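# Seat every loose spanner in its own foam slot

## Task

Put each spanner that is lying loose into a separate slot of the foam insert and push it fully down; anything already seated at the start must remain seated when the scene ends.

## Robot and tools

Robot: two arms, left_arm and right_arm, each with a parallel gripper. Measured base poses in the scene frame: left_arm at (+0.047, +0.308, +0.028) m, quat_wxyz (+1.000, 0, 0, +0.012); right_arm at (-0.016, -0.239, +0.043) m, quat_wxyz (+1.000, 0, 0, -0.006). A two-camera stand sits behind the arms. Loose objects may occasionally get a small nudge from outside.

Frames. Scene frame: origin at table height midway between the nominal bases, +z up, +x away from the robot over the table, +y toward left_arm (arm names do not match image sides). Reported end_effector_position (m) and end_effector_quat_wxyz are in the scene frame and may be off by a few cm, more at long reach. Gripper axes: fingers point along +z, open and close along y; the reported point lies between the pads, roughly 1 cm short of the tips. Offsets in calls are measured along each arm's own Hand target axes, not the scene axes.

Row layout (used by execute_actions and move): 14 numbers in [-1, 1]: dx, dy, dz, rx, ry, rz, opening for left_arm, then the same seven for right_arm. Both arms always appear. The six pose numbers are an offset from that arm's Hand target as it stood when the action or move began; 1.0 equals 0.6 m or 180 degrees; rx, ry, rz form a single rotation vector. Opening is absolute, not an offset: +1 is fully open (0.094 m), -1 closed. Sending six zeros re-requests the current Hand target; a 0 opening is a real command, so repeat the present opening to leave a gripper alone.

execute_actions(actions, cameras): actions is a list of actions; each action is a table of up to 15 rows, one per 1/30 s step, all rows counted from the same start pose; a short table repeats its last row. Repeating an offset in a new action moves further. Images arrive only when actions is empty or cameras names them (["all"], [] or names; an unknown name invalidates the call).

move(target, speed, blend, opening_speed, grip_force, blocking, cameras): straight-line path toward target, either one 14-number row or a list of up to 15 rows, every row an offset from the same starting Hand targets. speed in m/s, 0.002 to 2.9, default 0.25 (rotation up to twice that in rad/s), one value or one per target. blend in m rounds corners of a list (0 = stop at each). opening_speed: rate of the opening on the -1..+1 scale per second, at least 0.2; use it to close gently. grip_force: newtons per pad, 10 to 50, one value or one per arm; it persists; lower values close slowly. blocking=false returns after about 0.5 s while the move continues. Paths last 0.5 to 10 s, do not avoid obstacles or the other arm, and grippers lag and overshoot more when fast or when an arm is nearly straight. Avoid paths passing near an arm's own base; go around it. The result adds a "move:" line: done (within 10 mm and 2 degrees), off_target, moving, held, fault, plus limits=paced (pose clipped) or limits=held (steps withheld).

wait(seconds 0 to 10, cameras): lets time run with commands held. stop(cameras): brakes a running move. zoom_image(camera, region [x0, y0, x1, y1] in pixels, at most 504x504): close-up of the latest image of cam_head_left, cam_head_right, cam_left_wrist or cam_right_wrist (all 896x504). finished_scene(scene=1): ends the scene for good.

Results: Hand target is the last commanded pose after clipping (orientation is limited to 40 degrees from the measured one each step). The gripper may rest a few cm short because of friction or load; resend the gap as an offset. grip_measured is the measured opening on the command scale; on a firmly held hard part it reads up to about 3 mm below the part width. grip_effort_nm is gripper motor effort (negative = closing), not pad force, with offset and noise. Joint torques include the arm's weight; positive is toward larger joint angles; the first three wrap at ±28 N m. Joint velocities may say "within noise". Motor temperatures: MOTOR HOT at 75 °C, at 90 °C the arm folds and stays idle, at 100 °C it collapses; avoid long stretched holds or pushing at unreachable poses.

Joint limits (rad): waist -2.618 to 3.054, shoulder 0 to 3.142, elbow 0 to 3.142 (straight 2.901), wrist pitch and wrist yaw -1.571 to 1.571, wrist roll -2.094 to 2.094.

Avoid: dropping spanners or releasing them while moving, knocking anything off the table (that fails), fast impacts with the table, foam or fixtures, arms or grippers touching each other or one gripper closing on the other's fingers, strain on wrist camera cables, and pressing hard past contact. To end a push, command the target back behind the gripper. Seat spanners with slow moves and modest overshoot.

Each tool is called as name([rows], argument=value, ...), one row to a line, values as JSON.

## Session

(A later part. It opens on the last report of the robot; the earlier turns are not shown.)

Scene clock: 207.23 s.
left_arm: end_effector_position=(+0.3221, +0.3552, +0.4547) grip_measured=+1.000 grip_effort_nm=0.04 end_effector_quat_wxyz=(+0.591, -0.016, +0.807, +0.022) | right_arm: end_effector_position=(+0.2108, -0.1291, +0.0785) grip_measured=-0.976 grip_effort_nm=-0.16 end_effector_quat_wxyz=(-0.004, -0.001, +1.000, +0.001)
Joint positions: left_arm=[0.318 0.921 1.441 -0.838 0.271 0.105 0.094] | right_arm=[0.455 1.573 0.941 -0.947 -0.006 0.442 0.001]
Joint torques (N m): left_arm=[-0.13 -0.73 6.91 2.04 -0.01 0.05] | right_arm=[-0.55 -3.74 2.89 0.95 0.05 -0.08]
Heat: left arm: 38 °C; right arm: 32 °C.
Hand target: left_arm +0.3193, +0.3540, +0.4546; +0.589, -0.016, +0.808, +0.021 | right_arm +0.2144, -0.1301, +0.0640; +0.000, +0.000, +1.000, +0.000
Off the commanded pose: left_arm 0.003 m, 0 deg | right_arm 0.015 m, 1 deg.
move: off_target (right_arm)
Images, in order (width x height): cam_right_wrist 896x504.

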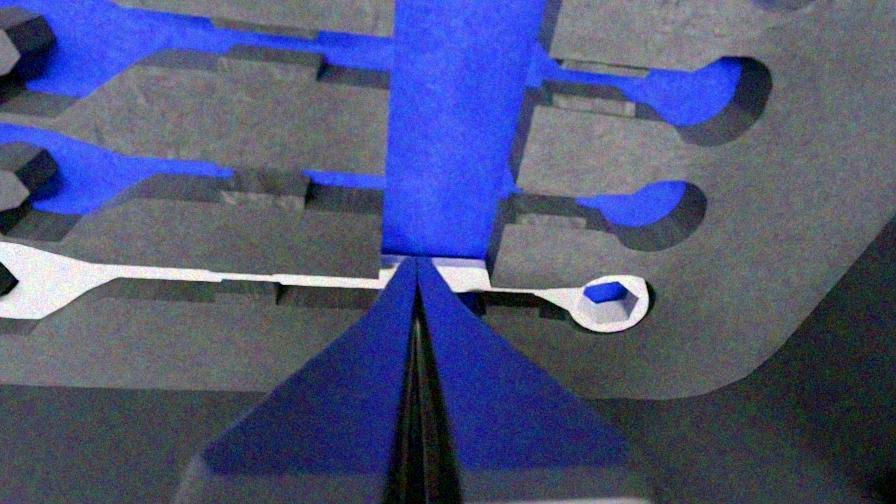

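move([
  [0,0,0,0,0,0,1, 0.0,0,-0.05,0,0,0,-0.98],
  [0,0,0,0,0,0,1, -0.01,0,-0.13,0,0,0,-0.98],
], speed=0.1, blend=0.01, cameras=["cam_right_wrist"])

zoom_image(camera="cam_right_wrist", region=[60, 100, 360, 300])

zoom_image(camera="cam_right_wrist", region=[360, 100, 660, 300])

Scene clock: 209.00 s.
left_arm: end_effector_position=(+0.3221, +0.3552, +0.4547) grip_measured=+1.000 grip_effort_nm=0.04 end_effector_quat_wxyz=(+0.591, -0.016, +0.807, +0.022) | right_arm: end_effector_position=(+0.2129, -0.1299, +0.1302) grip_measured=-0.976 grip_effort_nm=-0.16 end_effector_quat_wxyz=(-0.019, -0.002, +1.000, -0.006)
Joint positions: left_arm=[0.318 0.921 1.441 -0.838 0.271 0.105 0.094] | right_arm=[0.449 1.552 1.134 -1.193 -0.006 0.433 0.001]
Joint torques (N m): left_arm=[0.08 -0.65 6.95 2.06 0.03 -0.01] | right_arm=[-0.83 -7.91 8.58 0 0.04 -0.08]
Heat: left arm: 38 °C; right arm: 32 °C.
Hand target: left_arm +0.3193, +0.3540, +0.4546; +0.589, -0.016, +0.808, +0.021 | right_arm +0.2205, -0.1301, +0.1419; +0.000, +0.000, +1.000, +0.000
Off the commanded pose: left_arm 0.003 m, 0 deg | right_arm 0.014 m, 2 deg.
move: off_target (right_arm)
Images, in order (width x height): cam_right_wrist 896x504.

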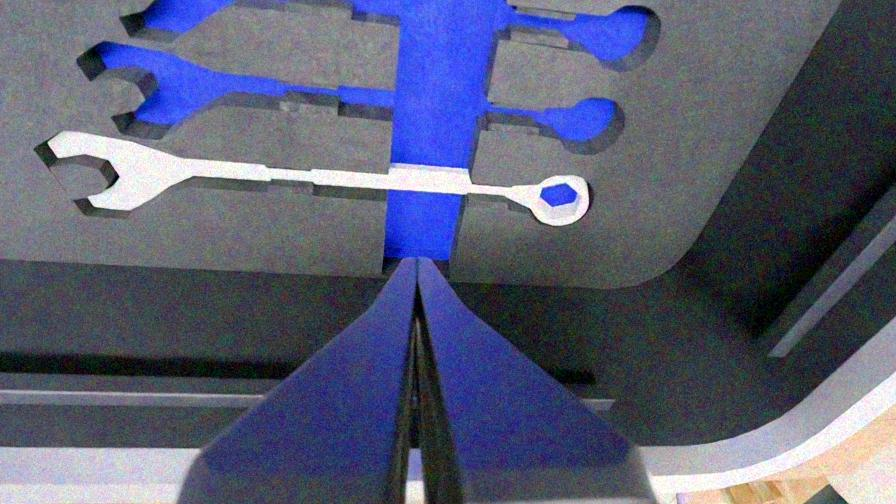

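Scaled by 1.680 from the camera's 896x504 image, which has a finer 1280x720 frame.

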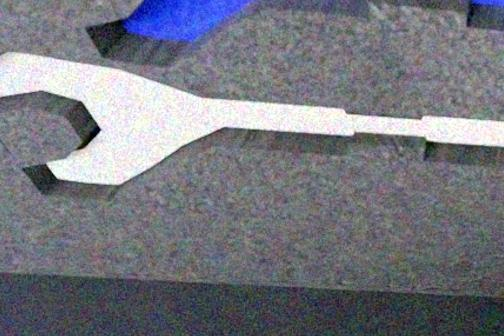

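Scaled by 1.680 from the camera's 896x504 image, which has a finer 1280x720 frame.

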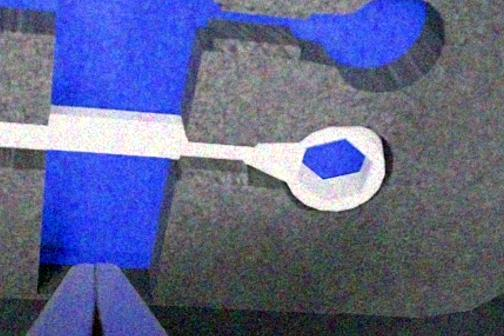

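zoom_image(camera="cam_right_wrist", region=[460, 140, 620, 260])

zoom_image(camera="cam_right_wrist", region=[20, 110, 200, 240])

Scaled by 3.150 from the camera's 896x504 image, which has a finer 1280x720 frame.

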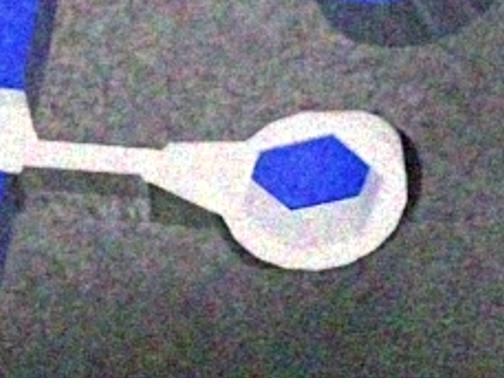

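Scaled by 2.800 from the camera's 896x504 image, which has a finer 1280x720 frame.

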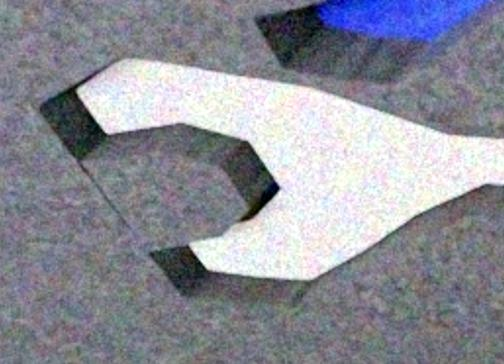

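move([
  [0,0,0,0,0,0,1, -0.0492,-0.0332,-0.105,0,0,0,-0.98],
  [0,0,0,0,0,0,1, -0.2325,-0.2832,-0.0967,0,0,-0.25,-0.3],
  [0,0,0,0,0,0,1, -0.3225,-0.4032,0.0032,0,0,-0.4572,-0.3],
], speed=0.22, blend=0.03, cameras=["cam_right_wrist","cam_head_left"])

Scene clock: 218.17 s.
left_arm: end_effector_position=(+0.3221, +0.3552, +0.4547) grip_measured=+1.000 grip_effort_nm=0.04 end_effector_quat_wxyz=(+0.591, -0.016, +0.807, +0.022) | right_arm: end_effector_position=(+0.4108, -0.3695, +0.1385) grip_measured=-0.302 grip_effort_nm=0.13 end_effector_quat_wxyz=(-0.004, -0.657, +0.754, +0.001)
Joint positions: left_arm=[0.318 0.921 1.441 -0.838 0.271 0.105 0.094] | right_arm=[-0.285 2.307 2.195 -1.464 0.006 -1.729 0.033]
Joint torques (N m): left_arm=[-0.02 -0.42 6.79 2.03 0 0.03] | right_arm=[-0.53 -11.73 8.95 0.06 -0.06 -0.14]
Heat: left arm: 38 °C; right arm: 33 °C.
Hand target: left_arm +0.3193, +0.3540, +0.4546; +0.589, -0.016, +0.808, +0.021 | right_arm +0.4142, -0.3720, +0.1401; +0.000, -0.658, +0.753, +0.000
Off the commanded pose: left_arm 0.003 m, 0 deg | right_arm 0.004 m, 1 deg.
move: done; blend cut to 0 m at target 2
Images, in order (width x height): cam_head_left 896x504, cam_right_wrist 896x504.

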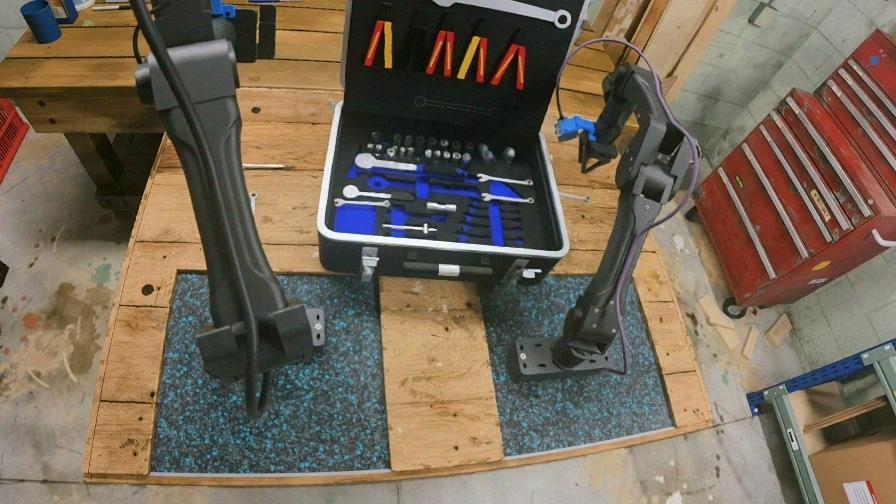

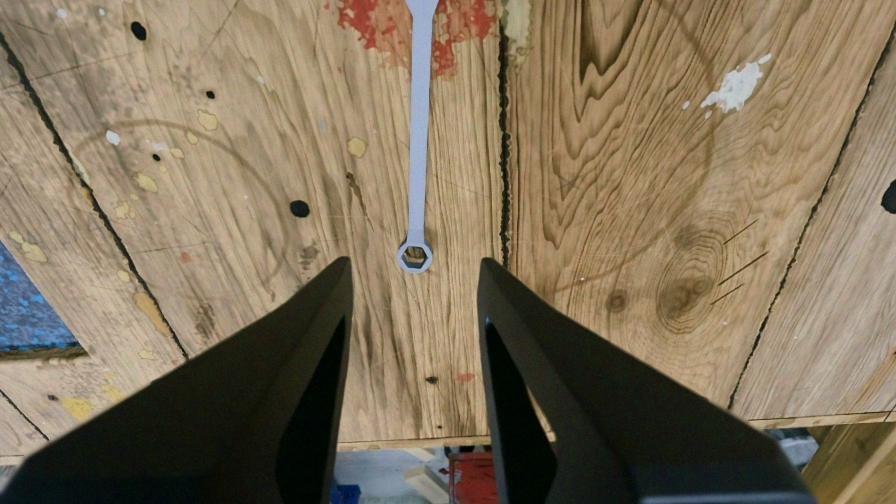

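move(target=[0,0,0,0,0,0,1, 0.0293,0.0078,0.13,0,0,0.0055,-0.3], speed=0.15, cameras=["cam_right_wrist"])

zoom_image(camera="cam_right_wrist", region=[300, 0, 540, 440])

Scene clock: 219.90 s.
left_arm: end_effector_position=(+0.3221, +0.3552, +0.4547) grip_measured=+1.000 grip_effort_nm=0.04 end_effector_quat_wxyz=(+0.591, -0.016, +0.807, +0.022) | right_arm: end_effector_position=(+0.4100, -0.3889, +0.0683) grip_measured=-0.302 grip_effort_nm=0.13 end_effector_quat_wxyz=(+0.001, -0.650, +0.760, -0.008)
Joint positions: left_arm=[0.318 0.921 1.441 -0.838 0.271 0.105 0.094] | right_arm=[-0.327 2.313 1.925 -1.169 0.007 -1.753 0.033]
Joint torques (N m): left_arm=[-0.17 -0.62 6.84 2 0.01 0] | right_arm=[-0.4 -12.33 5.23 0.28 -0.08 -0.12]
Heat: left arm: 38 °C; right arm: 33 °C.
Hand target: left_arm +0.3193, +0.3540, +0.4546; +0.589, -0.016, +0.808, +0.021 | right_arm +0.4072, -0.3888, +0.0621; +0.000, -0.652, +0.759, +0.000
Off the commanded pose: left_arm 0.003 m, 0 deg | right_arm 0.007 m, 1 deg.
move: done
Images, in order (width x height): cam_right_wrist 896x504.

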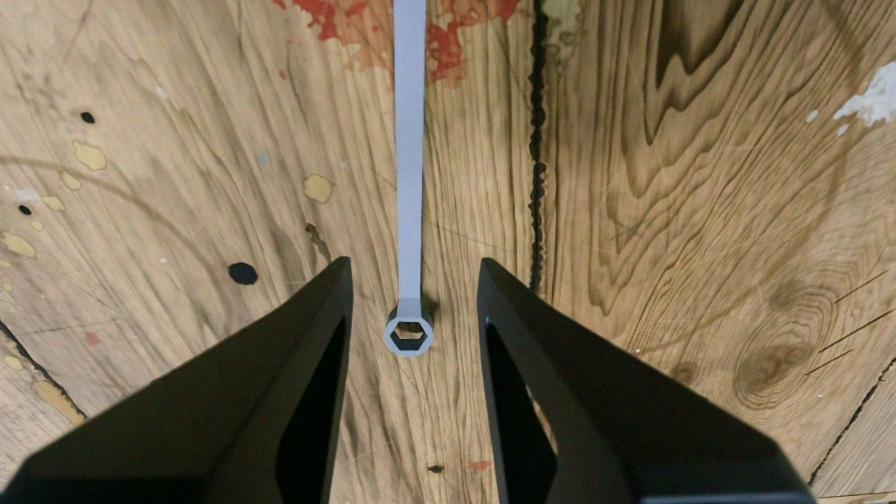

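Scaled by 1.145 from the camera's 896x504 image, which has a finer 1280x720 frame.

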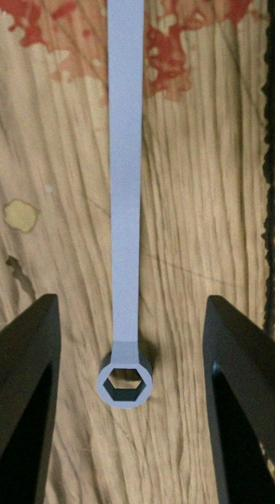

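move(target=[0,0,0,0,0,0,1, 0.0075,0.0075,0.0388,0,0,0.002,-0.3], speed=0.1, cameras=["cam_right_wrist"])

zoom_image(camera="cam_right_wrist", region=[300, 60, 540, 440])

Scene clock: 221.27 s.
left_arm: end_effector_position=(+0.3221, +0.3552, +0.4547) grip_measured=+1.000 grip_effort_nm=0.04 end_effector_quat_wxyz=(+0.591, -0.016, +0.807, +0.022) | right_arm: end_effector_position=(+0.4067, -0.3917, +0.0478) grip_measured=-0.302 grip_effort_nm=0.13 end_effector_quat_wxyz=(+0.002, -0.649, +0.761, -0.011)
Joint positions: left_arm=[0.318 0.921 1.441 -0.838 0.271 0.105 0.094] | right_arm=[-0.335 2.313 1.842 -1.08 0.007 -1.759 0.033]
Joint torques (N m): left_arm=[-0.17 -0.61 6.79 2.03 -0.01 0.02] | right_arm=[-0.75 -11.74 5.03 0.3 -0.06 -0.12]
Heat: left arm: 38 °C; right arm: 33 °C.
Hand target: left_arm +0.3193, +0.3540, +0.4546; +0.589, -0.016, +0.808, +0.021 | right_arm +0.4020, -0.3925, +0.0387; +0.000, -0.649, +0.761, +0.000
Off the commanded pose: left_arm 0.003 m, 0 deg | right_arm 0.010 m, 1 deg.
move: done
Images, in order (width x height): cam_right_wrist 896x504.

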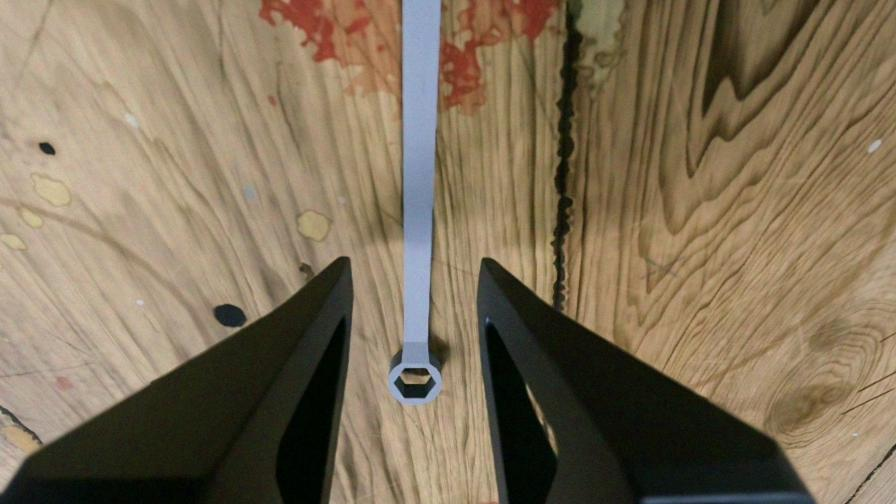

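Scaled by 1.326 from the camera's 896x504 image, which has a finer 1280x720 frame.

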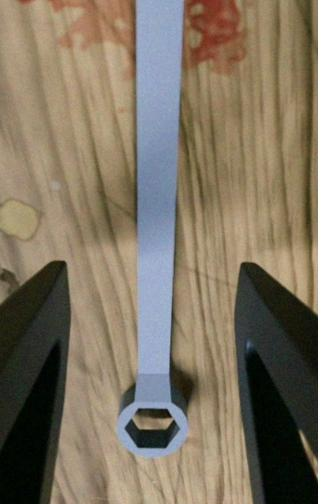

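move(target=[0,0,0,0,0,0,1, 0.0067,0.001,0.02,0,0,0.003,-0.3], speed=0.06, cameras=["cam_right_wrist"])

zoom_image(camera="cam_right_wrist", region=[300, 100, 540, 480])

Scene clock: 222.50 s.
left_arm: end_effector_position=(+0.3221, +0.3552, +0.4547) grip_measured=+1.000 grip_effort_nm=0.04 end_effector_quat_wxyz=(+0.591, -0.016, +0.807, +0.022) | right_arm: end_effector_position=(+0.4060, -0.3960, +0.0366) grip_measured=-0.302 grip_effort_nm=0.13 end_effector_quat_wxyz=(+0.002, -0.645, +0.764, -0.012)
Joint positions: left_arm=[0.318 0.921 1.441 -0.838 0.271 0.105 0.094] | right_arm=[-0.344 2.326 1.82 -1.042 0.007 -1.759 0.033]
Joint torques (N m): left_arm=[0.02 -0.69 6.91 2.06 0.02 0.01] | right_arm=[-0.73 -11.67 4.88 0.3 -0.05 -0.11]
Heat: left arm: 38 °C; right arm: 33 °C.
Hand target: left_arm +0.3193, +0.3540, +0.4546; +0.589, -0.016, +0.808, +0.021 | right_arm +0.4009, -0.3964, +0.0268; +0.000, -0.646, +0.763, +0.000
Off the commanded pose: left_arm 0.003 m, 0 deg | right_arm 0.011 m, 1 deg.
move: off_target (right_arm)
Images, in order (width x height): cam_right_wrist 896x504.

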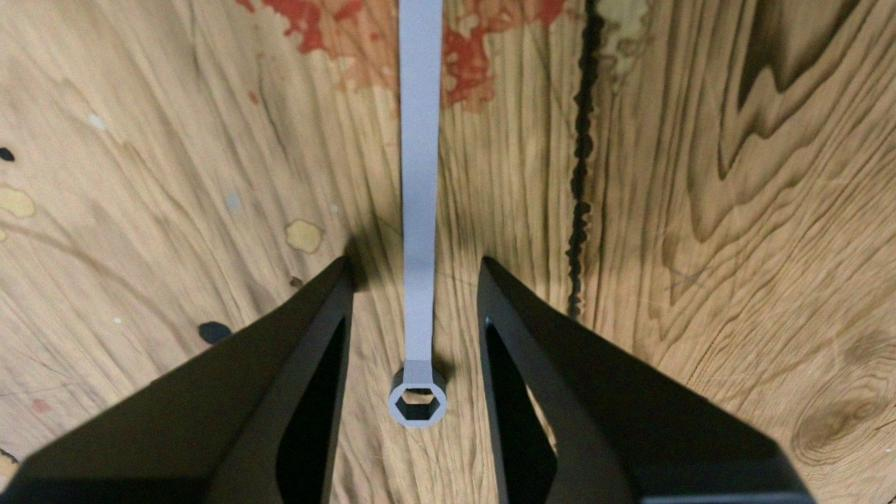

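Scaled by 1.326 from the camera's 896x504 image, which has a finer 1280x720 frame.

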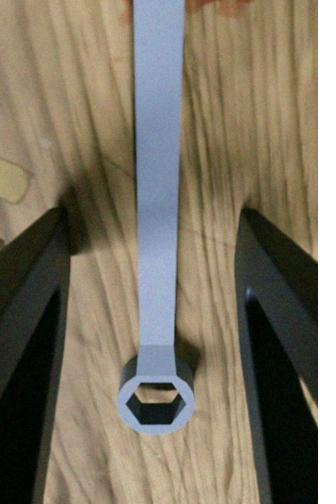

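move(target=[0,0,0,0,0,0,1, 0.0,0.0,0.0133,0,0,0.0,-0.3], speed=0.06, cameras=["cam_right_wrist"])

zoom_image(camera="cam_right_wrist", region=[300, 100, 540, 480])

Scene clock: 223.37 s.
left_arm: end_effector_position=(+0.3221, +0.3552, +0.4547) grip_measured=+1.000 grip_effort_nm=0.04 end_effector_quat_wxyz=(+0.591, -0.016, +0.807, +0.022) | right_arm: end_effector_position=(+0.4067, -0.3962, +0.0355) grip_measured=-0.302 grip_effort_nm=0.13 end_effector_quat_wxyz=(+0.003, -0.645, +0.764, -0.013)
Joint positions: left_arm=[0.318 0.921 1.441 -0.838 0.271 0.105 0.094] | right_arm=[-0.344 2.326 1.816 -1.033 0.007 -1.759 0.033]
Joint torques (N m): left_arm=[-0.1 -0.61 6.94 2.07 0.01 0.01] | right_arm=[-0.73 -10.92 3.92 0.52 -0.07 -0.11]
Heat: left arm: 38 °C; right arm: 33 °C.
Hand target: left_arm +0.3193, +0.3540, +0.4546; +0.589, -0.016, +0.808, +0.021 | right_arm +0.4008, -0.3964, +0.0188; +0.000, -0.646, +0.763, +0.000
Off the commanded pose: left_arm 0.003 m, 0 deg | right_arm 0.018 m, 2 deg.
move: off_target (right_arm)
Images, in order (width x height): cam_right_wrist 896x504.

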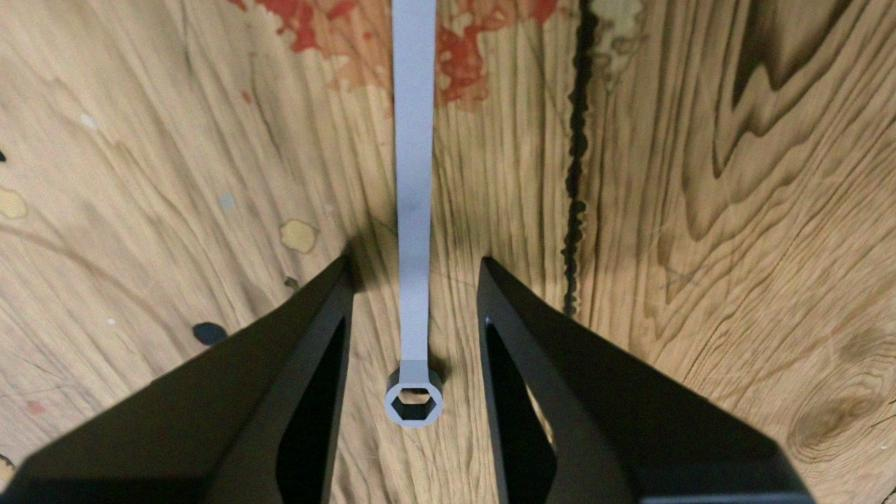

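Scaled by 1.326 from the camera's 896x504 image, which has a finer 1280x720 frame.

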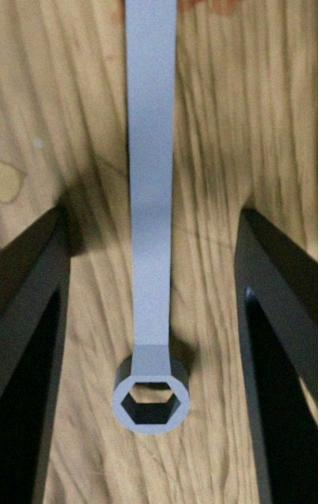

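move([
  [0,0,0,0,0,0,1, 0.0,0.0,-0.035,0,0,0.0,-0.3],
  [0,0,0,0,0,0,1, -0.0163,0.0,-0.035,0,0,0.0,-0.3],
  [0,0,0,0,0,0,1, -0.0163,0.0,-0.0117,0,0,0.0,-0.3],
], speed=0.08, cameras=["cam_right_wrist"])

zoom_image(camera="cam_right_wrist", region=[300, 100, 540, 480])

Scene clock: 225.10 s.
left_arm: end_effector_position=(+0.3221, +0.3552, +0.4547) grip_measured=+1.000 grip_effort_nm=0.04 end_effector_quat_wxyz=(+0.591, -0.016, +0.807, +0.022) | right_arm: end_effector_position=(+0.4072, -0.3940, +0.0359) grip_measured=-0.302 grip_effort_nm=0.13 end_effector_quat_wxyz=(+0.003, -0.644, +0.765, -0.013)
Joint positions: left_arm=[0.318 0.921 1.441 -0.838 0.271 0.105 0.094] | right_arm=[-0.339 2.326 1.817 -1.037 0.007 -1.75 0.033]
Joint torques (N m): left_arm=[-0.08 -0.44 7.02 2.02 0.05 -0.01] | right_arm=[0.84 -12.18 3.95 0.35 -0.08 0.04]
Heat: left arm: 38 °C; right arm: 33 °C.
Hand target: left_arm +0.3193, +0.3540, +0.4546; +0.589, -0.016, +0.808, +0.021 | right_arm +0.4024, -0.3868, +0.0258; +0.000, -0.646, +0.764, +0.000
Off the commanded pose: left_arm 0.003 m, 0 deg | right_arm 0.013 m, 2 deg.
move: off_target (right_arm)
Images, in order (width x height): cam_right_wrist 896x504.

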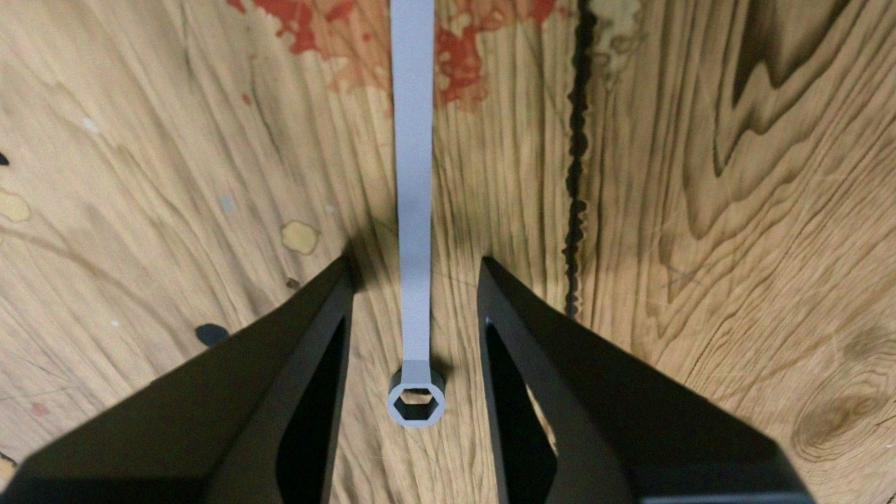

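Scaled by 1.326 from the camera's 896x504 image, which has a finer 1280x720 frame.

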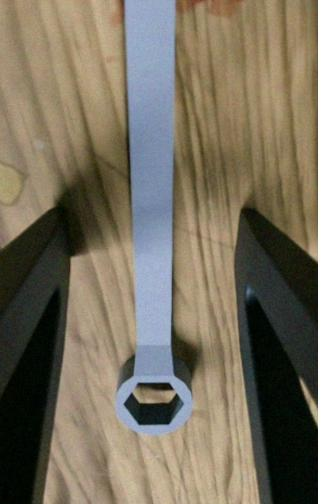

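move([
  [0,0,0,0,0,0,1, 0.0,0.0,-0.03,0,0,0.0,-0.3],
  [0,0,0,0,0,0,1, -0.011,0.0,-0.03,0,0,0.0,-0.3],
  [0,0,0,0,0,0,1, -0.011,0.0,0.001,0,0,0.0,-0.3],
], speed=0.1, cameras=["cam_right_wrist"])

zoom_image(camera="cam_right_wrist", region=[300, 100, 540, 480])

Scene clock: 226.83 s.
left_arm: end_effector_position=(+0.3221, +0.3552, +0.4547) grip_measured=+1.000 grip_effort_nm=0.04 end_effector_quat_wxyz=(+0.591, -0.016, +0.807, +0.022) | right_arm: end_effector_position=(+0.4059, -0.3894, +0.0352) grip_measured=-0.302 grip_effort_nm=0.13 end_effector_quat_wxyz=(-0.003, -0.642, +0.766, -0.011)
Joint positions: left_arm=[0.318 0.921 1.441 -0.838 0.271 0.105 0.094] | right_arm=[-0.327 2.326 1.815 -1.044 0.017 -1.734 0.033]
Joint torques (N m): left_arm=[-0.06 -0.57 6.95 2.02 -0.01 -0.01] | right_arm=[1.06 -12.48 3.48 0.48 -0.16 0.02]
Heat: left arm: 38 °C; right arm: 33 °C.
Hand target: left_arm +0.3193, +0.3540, +0.4546; +0.589, -0.016, +0.808, +0.021 | right_arm +0.4036, -0.3802, +0.0252; +0.000, -0.646, +0.763, +0.000
Off the commanded pose: left_arm 0.003 m, 0 deg | right_arm 0.014 m, 1 deg.
move: off_target (right_arm)
Images, in order (width x height): cam_right_wrist 896x504.

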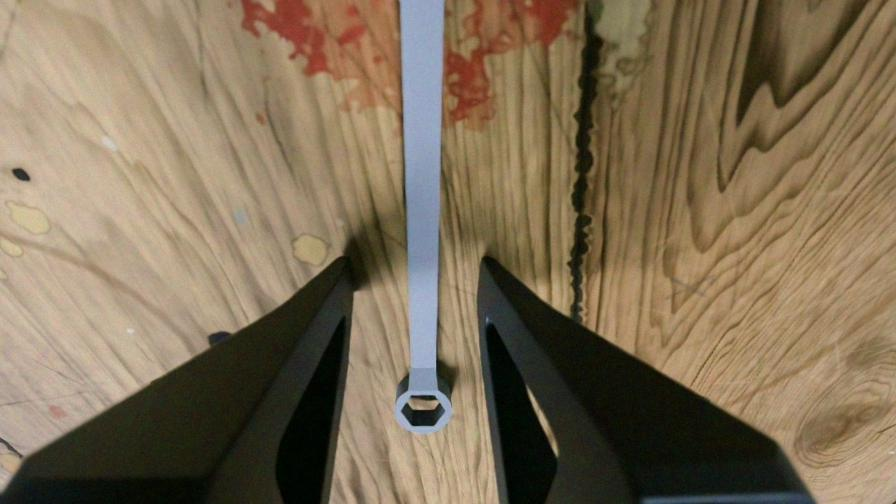

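Scaled by 1.326 from the camera's 896x504 image, which has a finer 1280x720 frame.

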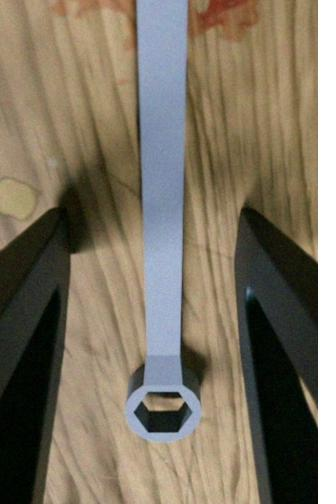

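move([
  [0,0,0,0,0,0,1, -0.01,-0.003,-0.03,0,0,-0.003,-0.3],
  [0,0,0,0,0,0,1, -0.01,-0.003,0.001,0,0,-0.003,-0.3],
], speed=0.1, cameras=["cam_right_wrist"])

zoom_image(camera="cam_right_wrist", region=[300, 100, 540, 480])

Scene clock: 228.20 s.
left_arm: end_effector_position=(+0.3221, +0.3552, +0.4547) grip_measured=+1.000 grip_effort_nm=0.04 end_effector_quat_wxyz=(+0.591, -0.016, +0.807, +0.022) | right_arm: end_effector_position=(+0.4063, -0.3871, +0.0357) grip_measured=-0.302 grip_effort_nm=0.13 end_effector_quat_wxyz=(-0.008, -0.644, +0.765, -0.013)
Joint positions: left_arm=[0.318 0.921 1.441 -0.838 0.271 0.105 0.094] | right_arm=[-0.317 2.325 1.815 -1.047 0.028 -1.727 0.033]
Joint torques (N m): left_arm=[-0.06 -0.44 6.98 2.07 0.03 0.05] | right_arm=[1.44 -12.05 3.82 0.49 -0.28 0]
Heat: left arm: 38 °C; right arm: 33 °C.
Hand target: left_arm +0.3193, +0.3540, +0.4546; +0.589, -0.016, +0.808, +0.021 | right_arm +0.4064, -0.3746, +0.0246; +0.000, -0.649, +0.760, +0.000
Off the commanded pose: left_arm 0.003 m, 0 deg | right_arm 0.017 m, 2 deg.
move: off_target (right_arm)
Images, in order (width x height): cam_right_wrist 896x504.

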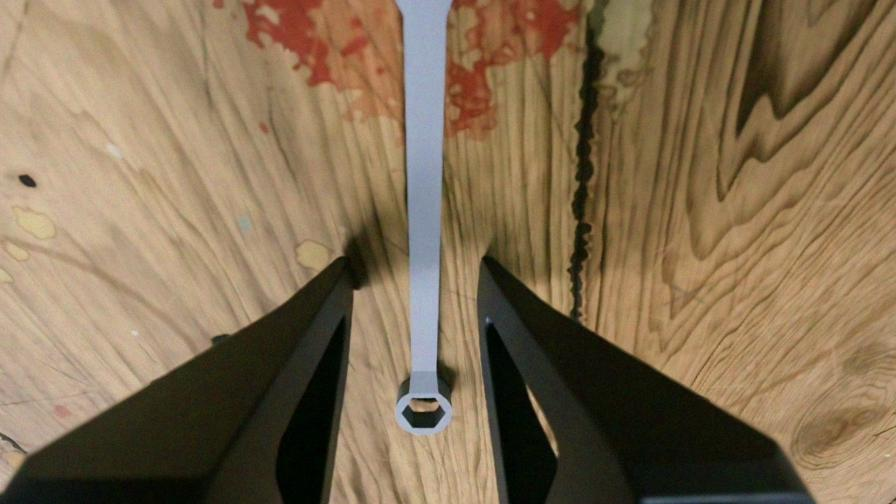

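Scaled by 1.326 from the camera's 896x504 image, which has a finer 1280x720 frame.

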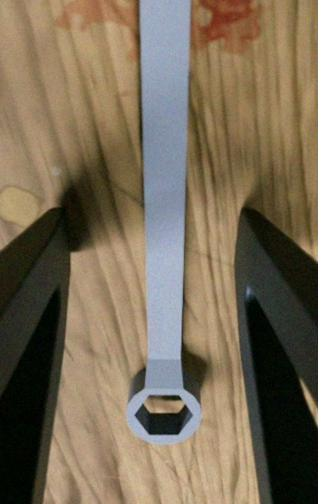

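move([
  [0,0,0,0,0,0,1, 0,0,-0.04,0,0,0,-0.3],
  [0,0,0,0,0,0,1, -0.06,0,-0.04,0,0,0,-0.3],
  [0,0,0,0,0,0,1, 0.005,0.003,-0.04,0,0,0,-0.3],
  [0,0,0,0,0,0,1, 0.005,0.003,-0.005,0,0,0,-0.3],
], speed=0.12, cameras=["cam_right_wrist"])

zoom_image(camera="cam_right_wrist", region=[300, 100, 540, 480])

Scene clock: 231.27 s.
left_arm: end_effector_position=(+0.3221, +0.3552, +0.4547) grip_measured=+1.000 grip_effort_nm=0.04 end_effector_quat_wxyz=(+0.591, -0.016, +0.807, +0.022) | right_arm: end_effector_position=(+0.4053, -0.3833, +0.0359) grip_measured=-0.302 grip_effort_nm=0.13 end_effector_quat_wxyz=(-0.007, -0.643, +0.766, -0.009)
Joint positions: left_arm=[0.318 0.921 1.441 -0.838 0.271 0.105 0.094] | right_arm=[-0.313 2.321 1.808 -1.049 0.021 -1.72 0.033]
Joint torques (N m): left_arm=[-0.06 -0.65 6.89 2.04 -0.01 0.01] | right_arm=[0.34 -12.4 4.08 0.43 -0.19 -0.16]
Heat: left arm: 38 °C; right arm: 33 °C.
Hand target: left_arm +0.3193, +0.3540, +0.4546; +0.589, -0.016, +0.808, +0.021 | right_arm +0.4040, -0.3774, +0.0276; +0.000, -0.649, +0.760, +0.000
Off the commanded pose: left_arm 0.003 m, 0 deg | right_arm 0.010 m, 2 deg.
move: done
Images, in order (width x height): cam_right_wrist 896x504.

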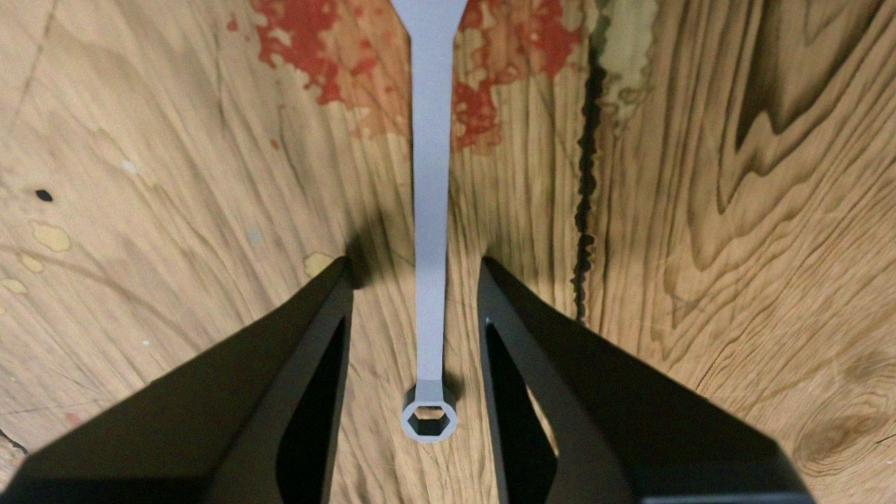

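Scaled by 1.326 from the camera's 896x504 image, which has a finer 1280x720 frame.

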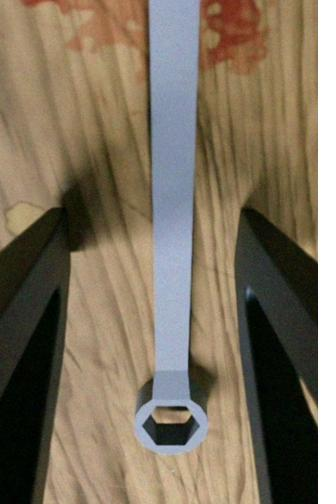

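move([
  [0,0,0,0,0,0,1, 0,-0.006,-0.03,0,0,-0.006,-0.3],
  [0,0,0,0,0,0,1, 0,-0.006,-0.001,0,0,-0.006,-0.3],
], speed=0.1, cameras=["cam_right_wrist"])

zoom_image(camera="cam_right_wrist", region=[300, 100, 540, 480])

Scene clock: 232.80 s.
left_arm: end_effector_position=(+0.3221, +0.3552, +0.4547) grip_measured=+1.000 grip_effort_nm=0.04 end_effector_quat_wxyz=(+0.591, -0.016, +0.807, +0.022) | right_arm: end_effector_position=(+0.4089, -0.3850, +0.0387) grip_measured=-0.302 grip_effort_nm=0.13 end_effector_quat_wxyz=(-0.004, -0.651, +0.759, -0.015)
Joint positions: left_arm=[0.318 0.921 1.441 -0.838 0.271 0.105 0.094] | right_arm=[-0.314 2.321 1.82 -1.048 0.022 -1.742 0.033]
Joint torques (N m): left_arm=[-0.09 -0.44 6.84 2.04 0.02 0.04] | right_arm=[0.49 -11.29 5.29 0.32 -0.21 -0.1]
Heat: left arm: 38 °C; right arm: 33 °C.
Hand target: left_arm +0.3193, +0.3540, +0.4546; +0.589, -0.016, +0.808, +0.021 | right_arm +0.4076, -0.3780, +0.0283; +0.000, -0.656, +0.754, +0.000
Off the commanded pose: left_arm 0.003 m, 0 deg | right_arm 0.013 m, 2 deg.
move: off_target (right_arm)
Images, in order (width x height): cam_right_wrist 896x504.

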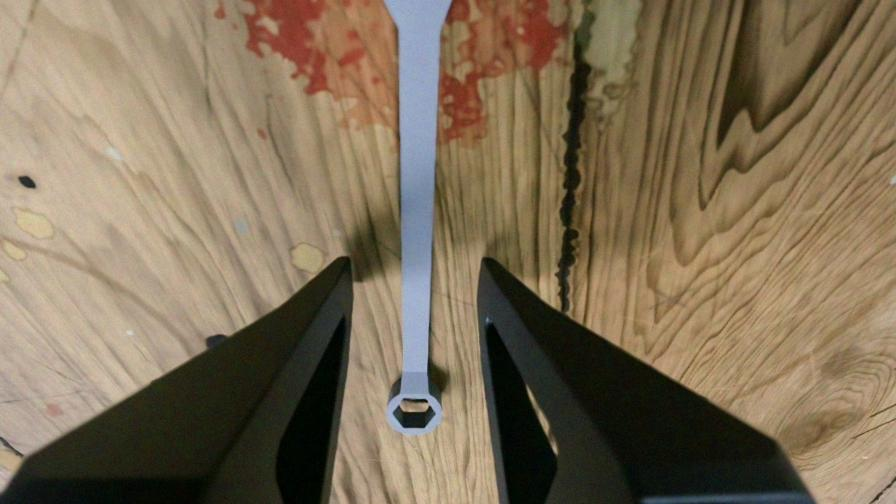

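Scaled by 1.326 from the camera's 896x504 image, which has a finer 1280x720 frame.

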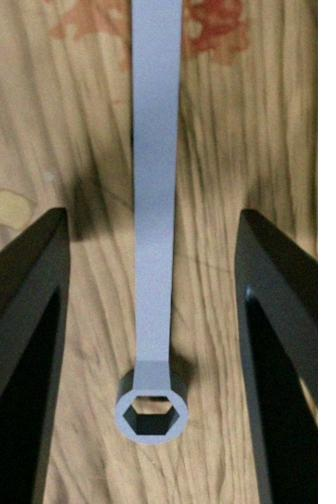

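move(target=[0,0,0,0,0,0,1, 0.002,0,0.01,0,0,0,-0.3], speed=0.05)

move(target=[0,0,0,0,0,0,1, 0.0,0,-0.005,0,0,0,-0.92], speed=0.05, opening_speed=0.5, cameras=["cam_right_wrist"])

Scene clock: 233.73 s.
left_arm: end_effector_position=(+0.3221, +0.3552, +0.4547) grip_measured=+1.000 grip_effort_nm=0.04 end_effector_quat_wxyz=(+0.591, -0.016, +0.807, +0.022) | right_arm: end_effector_position=(+0.4116, -0.3842, +0.0368) grip_measured=-0.302 grip_effort_nm=0.13 end_effector_quat_wxyz=(+0.002, -0.654, +0.756, -0.015)
Joint positions: left_arm=[0.318 0.921 1.441 -0.838 0.271 0.105 0.094] | right_arm=[-0.314 2.326 1.82 -1.036 0.013 -1.751 0.033]
Joint torques (N m): left_arm=[0.02 -0.39 6.91 2.03 0.03 0.03] | right_arm=[0.27 -11.04 4.45 0.38 -0.13 -0.03]
Heat: left arm: 38 °C; right arm: 33 °C.
Hand target: left_arm +0.3193, +0.3540, +0.4546; +0.589, -0.016, +0.808, +0.021 | right_arm +0.4074, -0.3791, +0.0223; +0.000, -0.657, +0.754, +0.000
Off the commanded pose: left_arm 0.003 m, 0 deg | right_arm 0.016 m, 2 deg.
move: off_target (right_arm)

Scene clock: 235.33 s.
left_arm: end_effector_position=(+0.3221, +0.3552, +0.4547) grip_measured=+1.000 grip_effort_nm=0.04 end_effector_quat_wxyz=(+0.591, -0.016, +0.807, +0.022) | right_arm: end_effector_position=(+0.4117, -0.3842, +0.0368) grip_measured=-0.918 grip_effort_nm=-0.93 end_effector_quat_wxyz=(+0.002, -0.654, +0.756, -0.016)
Joint positions: left_arm=[0.318 0.921 1.441 -0.838 0.271 0.105 0.094] | right_arm=[-0.314 2.326 1.82 -1.036 0.013 -1.751 0.004]
Joint torques (N m): left_arm=[-0.01 -0.57 6.9 2 0.04 0] | right_arm=[0.28 -11.3 4.94 0.3 -0.13 -0.05]
Heat: left arm: 38 °C; right arm: 33 °C.
Hand target: left_arm +0.3193, +0.3540, +0.4546; +0.589, -0.016, +0.808, +0.021 | right_arm +0.4075, -0.3791, +0.0253; +0.000, -0.656, +0.754, +0.000
Off the commanded pose: left_arm 0.003 m, 0 deg | right_arm 0.013 m, 2 deg.
move: off_target (right_arm)
Images, in order (width x height): cam_right_wrist 896x504.

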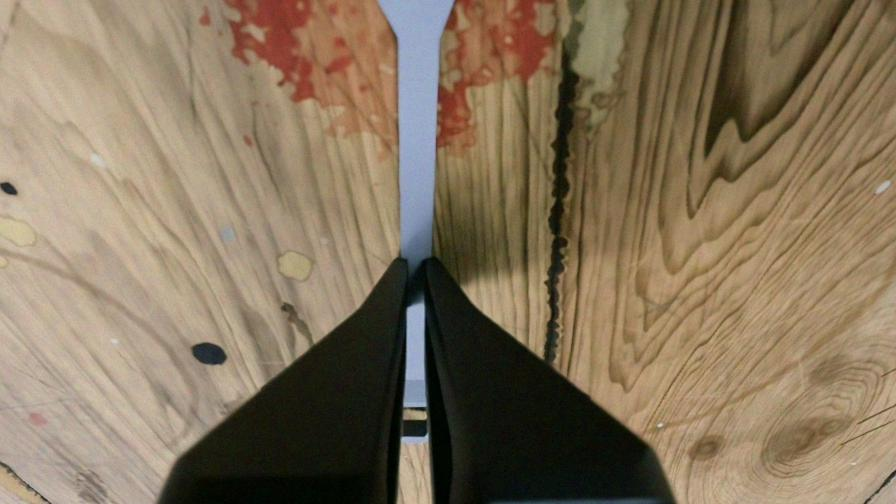

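move([
  [0,0,0,0,0,0,1, 0,0,-0.28,0,0,0,-0.95],
  [0,0,0,0,0,0,1, -0.3719,0.3407,-0.2912,0,0,-0.0211,-0.95],
], speed=0.2, blend=0.03)

move(target=[0,0,0,0,0,0,1, 0,0,0.16,0,0,0,-0.95], speed=0.12, cameras=["cam_right_wrist"])

Scene clock: 240.83 s.
left_arm: end_effector_position=(+0.3221, +0.3552, +0.4547) grip_measured=+1.000 grip_effort_nm=0.04 end_effector_quat_wxyz=(+0.591, -0.016, +0.807, +0.022) | right_arm: end_effector_position=(+0.2383, -0.1301, +0.1967) grip_measured=-0.923 grip_effort_nm=-1.00 end_effector_quat_wxyz=(+0.010, +0.682, -0.731, -0.002)
Joint positions: left_arm=[0.318 0.921 1.441 -0.838 0.271 0.105 0.094] | right_arm=[0.415 1.61 1.458 -1.439 0.004 -1.097 0.004]
Joint torques (N m): left_arm=[0.03 -0.51 6.93 2.02 0.05 0.04] | right_arm=[0.18 -9.16 5 0.25 -0.04 0.03]
Heat: left arm: 38 °C; right arm: 33 °C.
Hand target: left_arm +0.3193, +0.3540, +0.4546; +0.589, -0.016, +0.808, +0.021 | right_arm +0.2358, -0.1298, +0.1999; +0.000, +0.681, -0.732, +0.000
Off the commanded pose: left_arm 0.003 m, 0 deg | right_arm 0.004 m, 1 deg.
move: done

Scene clock: 242.40 s.
left_arm: end_effector_position=(+0.3221, +0.3552, +0.4547) grip_measured=+1.000 grip_effort_nm=0.04 end_effector_quat_wxyz=(+0.591, -0.016, +0.807, +0.022) | right_arm: end_effector_position=(+0.2368, -0.1307, +0.1072) grip_measured=-0.923 grip_effort_nm=-1.00 end_effector_quat_wxyz=(+0.000, +0.682, -0.732, +0.002)
Joint positions: left_arm=[0.318 0.921 1.441 -0.838 0.271 0.105 0.094] | right_arm=[0.415 1.613 1.104 -1.059 0.004 -1.096 0.004]
Joint torques (N m): left_arm=[0.12 -0.55 6.95 2.01 -0.02 -0.01] | right_arm=[0.2 -6.26 5.18 0.32 -0.03 0.04]
Heat: left arm: 38 °C; right arm: 33 °C.
Hand target: left_arm +0.3193, +0.3540, +0.4546; +0.589, -0.016, +0.808, +0.021 | right_arm +0.2358, -0.1298, +0.1040; +0.000, +0.681, -0.732, +0.000
Off the commanded pose: left_arm 0.003 m, 0 deg | right_arm 0.004 m, 0 deg.
move: done
Images, in order (width x height): cam_right_wrist 896x504.

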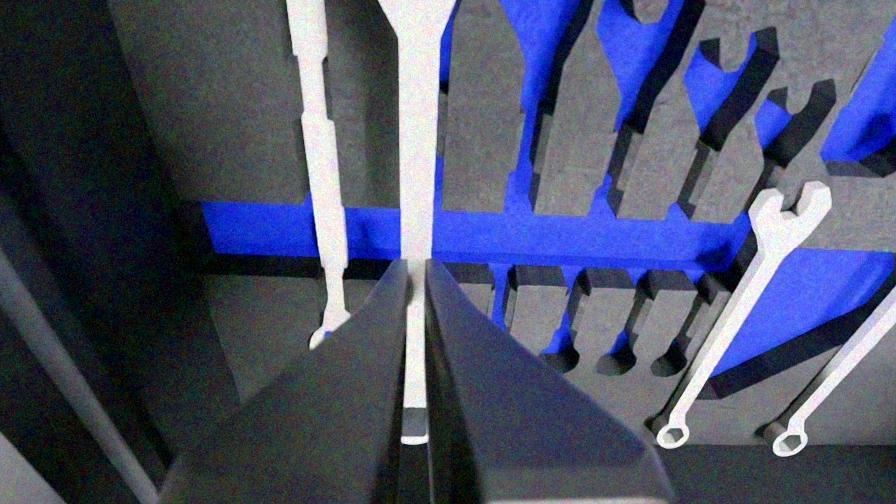

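zoom_image(camera="cam_right_wrist", region=[340, 0, 640, 300])

zoom_image(camera="cam_right_wrist", region=[340, 330, 490, 480])

Scaled by 1.680 from the camera's 896x504 image, which has a finer 1280x720 frame.

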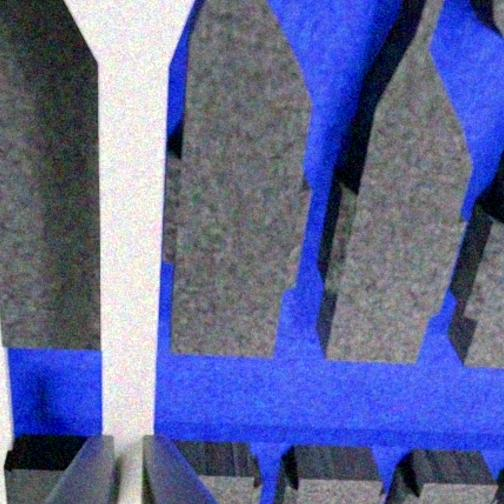

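Scaled by 3.360 from the camera's 896x504 image, which has a finer 1280x720 frame.

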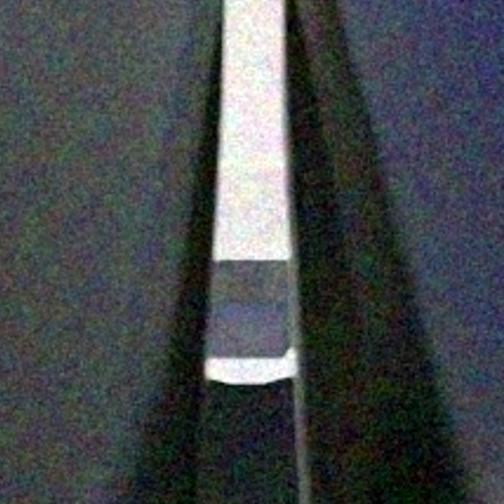

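move([
  [0,0,0,0,0,0,1, 0,-0.002,-0.01,0,0,0,-0.95],
  [0,0,0,0,0,0,1, 0,-0.002,0.029,0,0,0,-0.95],
], speed=0.08, cameras=["cam_right_wrist"])

zoom_image(camera="cam_right_wrist", region=[340, 0, 640, 300])

Scene clock: 244.53 s.
left_arm: end_effector_position=(+0.3221, +0.3552, +0.4547) grip_measured=+1.000 grip_effort_nm=0.04 end_effector_quat_wxyz=(+0.591, -0.016, +0.807, +0.022) | right_arm: end_effector_position=(+0.2372, -0.1305, +0.0894) grip_measured=-0.923 grip_effort_nm=-1.00 end_effector_quat_wxyz=(+0.001, +0.682, -0.732, +0.002)
Joint positions: left_arm=[0.318 0.921 1.441 -0.838 0.271 0.105 0.094] | right_arm=[0.415 1.639 1.057 -0.99 0.004 -1.096 0.004]
Joint torques (N m): left_arm=[-0.2 -0.42 6.83 2.07 0.03 0.04] | right_arm=[0.02 -6.46 5.11 0.35 -0.04 0.01]
Heat: left arm: 38 °C; right arm: 33 °C.
Hand target: left_arm +0.3193, +0.3540, +0.4546; +0.589, -0.016, +0.808, +0.021 | right_arm +0.2370, -0.1299, +0.0865; +0.000, +0.681, -0.732, +0.000
Off the commanded pose: left_arm 0.003 m, 0 deg | right_arm 0.003 m, 0 deg.
move: done
Images, in order (width x height): cam_right_wrist 896x504.

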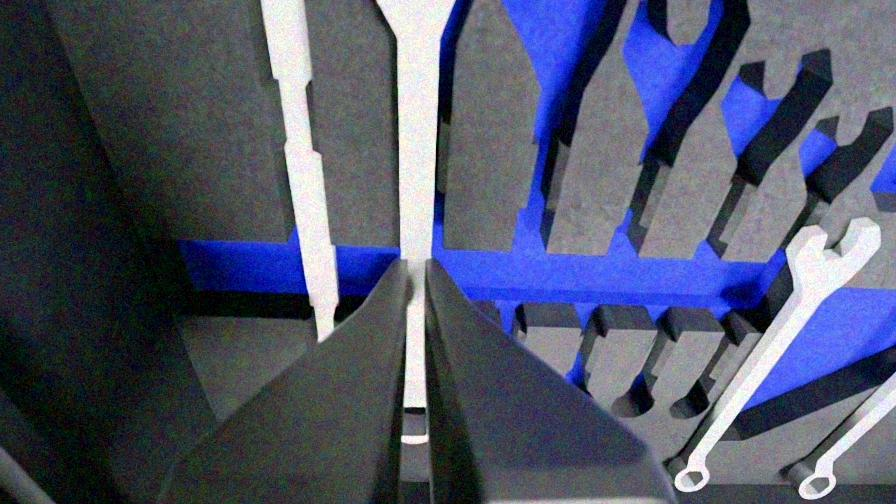

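Scaled by 1.680 from the camera's 896x504 image, which has a finer 1280x720 frame.

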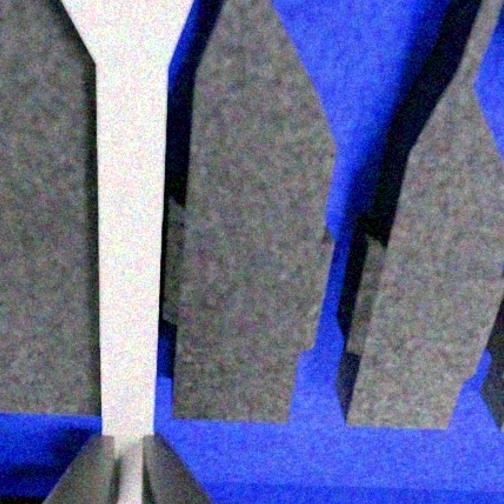

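move([
  [0,0,0,0,0,0,1, 0,-0.0035,-0.012,0,0,0.0,-0.95],
  [0,0,0,0,0,0,1, 0,-0.003,0.004,0,0,0.0,-0.95],
], speed=0.08, cameras=["cam_right_wrist"])

zoom_image(camera="cam_right_wrist", region=[340, 0, 640, 300])

zoom_image(camera="cam_right_wrist", region=[340, 330, 490, 480])

Scene clock: 246.07 s.
left_arm: end_effector_position=(+0.3221, +0.3552, +0.4547) grip_measured=+1.000 grip_effort_nm=0.04 end_effector_quat_wxyz=(+0.591, -0.016, +0.807, +0.022) | right_arm: end_effector_position=(+0.2381, -0.1301, +0.0881) grip_measured=-0.923 grip_effort_nm=-1.00 end_effector_quat_wxyz=(+0.001, +0.682, -0.732, +0.002)
Joint positions: left_arm=[0.318 0.921 1.441 -0.838 0.271 0.105 0.094] | right_arm=[0.415 1.644 1.057 -0.984 0.004 -1.096 0.004]
Joint torques (N m): left_arm=[-0.08 -0.44 6.94 2.03 0.02 0.02] | right_arm=[-0.32 -6.17 5.07 0.38 -0.03 -0.02]
Heat: left arm: 38 °C; right arm: 33 °C.
Hand target: left_arm +0.3193, +0.3540, +0.4546; +0.589, -0.016, +0.808, +0.021 | right_arm +0.2387, -0.1301, +0.0841; +0.000, +0.681, -0.732, +0.000
Off the commanded pose: left_arm 0.003 m, 0 deg | right_arm 0.004 m, 0 deg.
move: done
Images, in order (width x height): cam_right_wrist 896x504.

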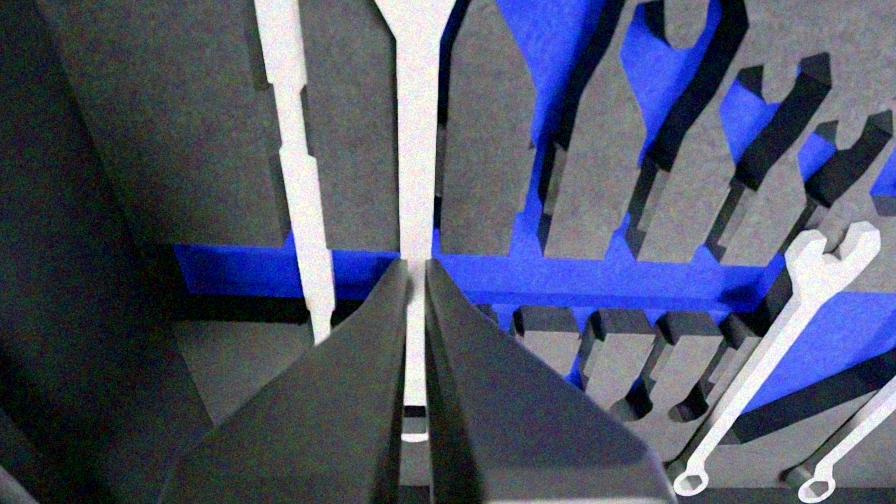

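Scaled by 1.680 from the camera's 896x504 image, which has a finer 1280x720 frame.

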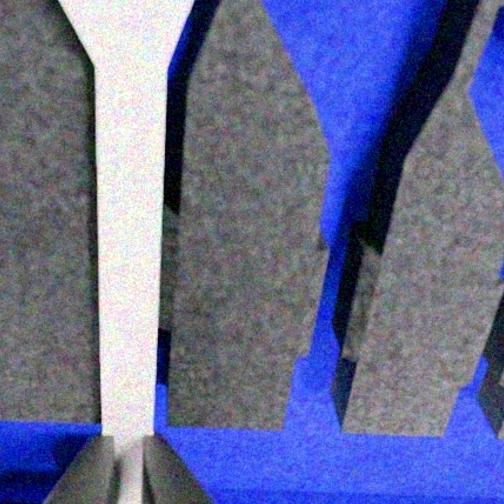

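Scaled by 3.360 from the camera's 896x504 image, which has a finer 1280x720 frame.

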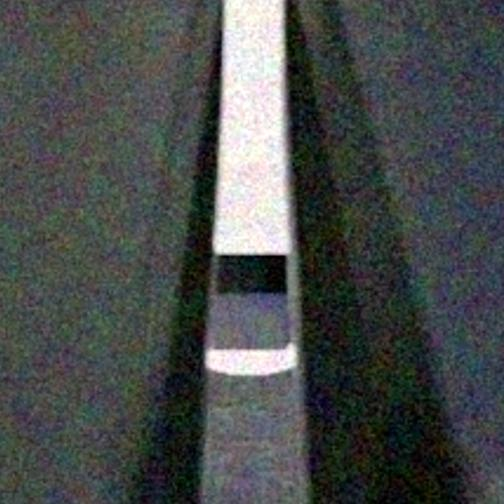

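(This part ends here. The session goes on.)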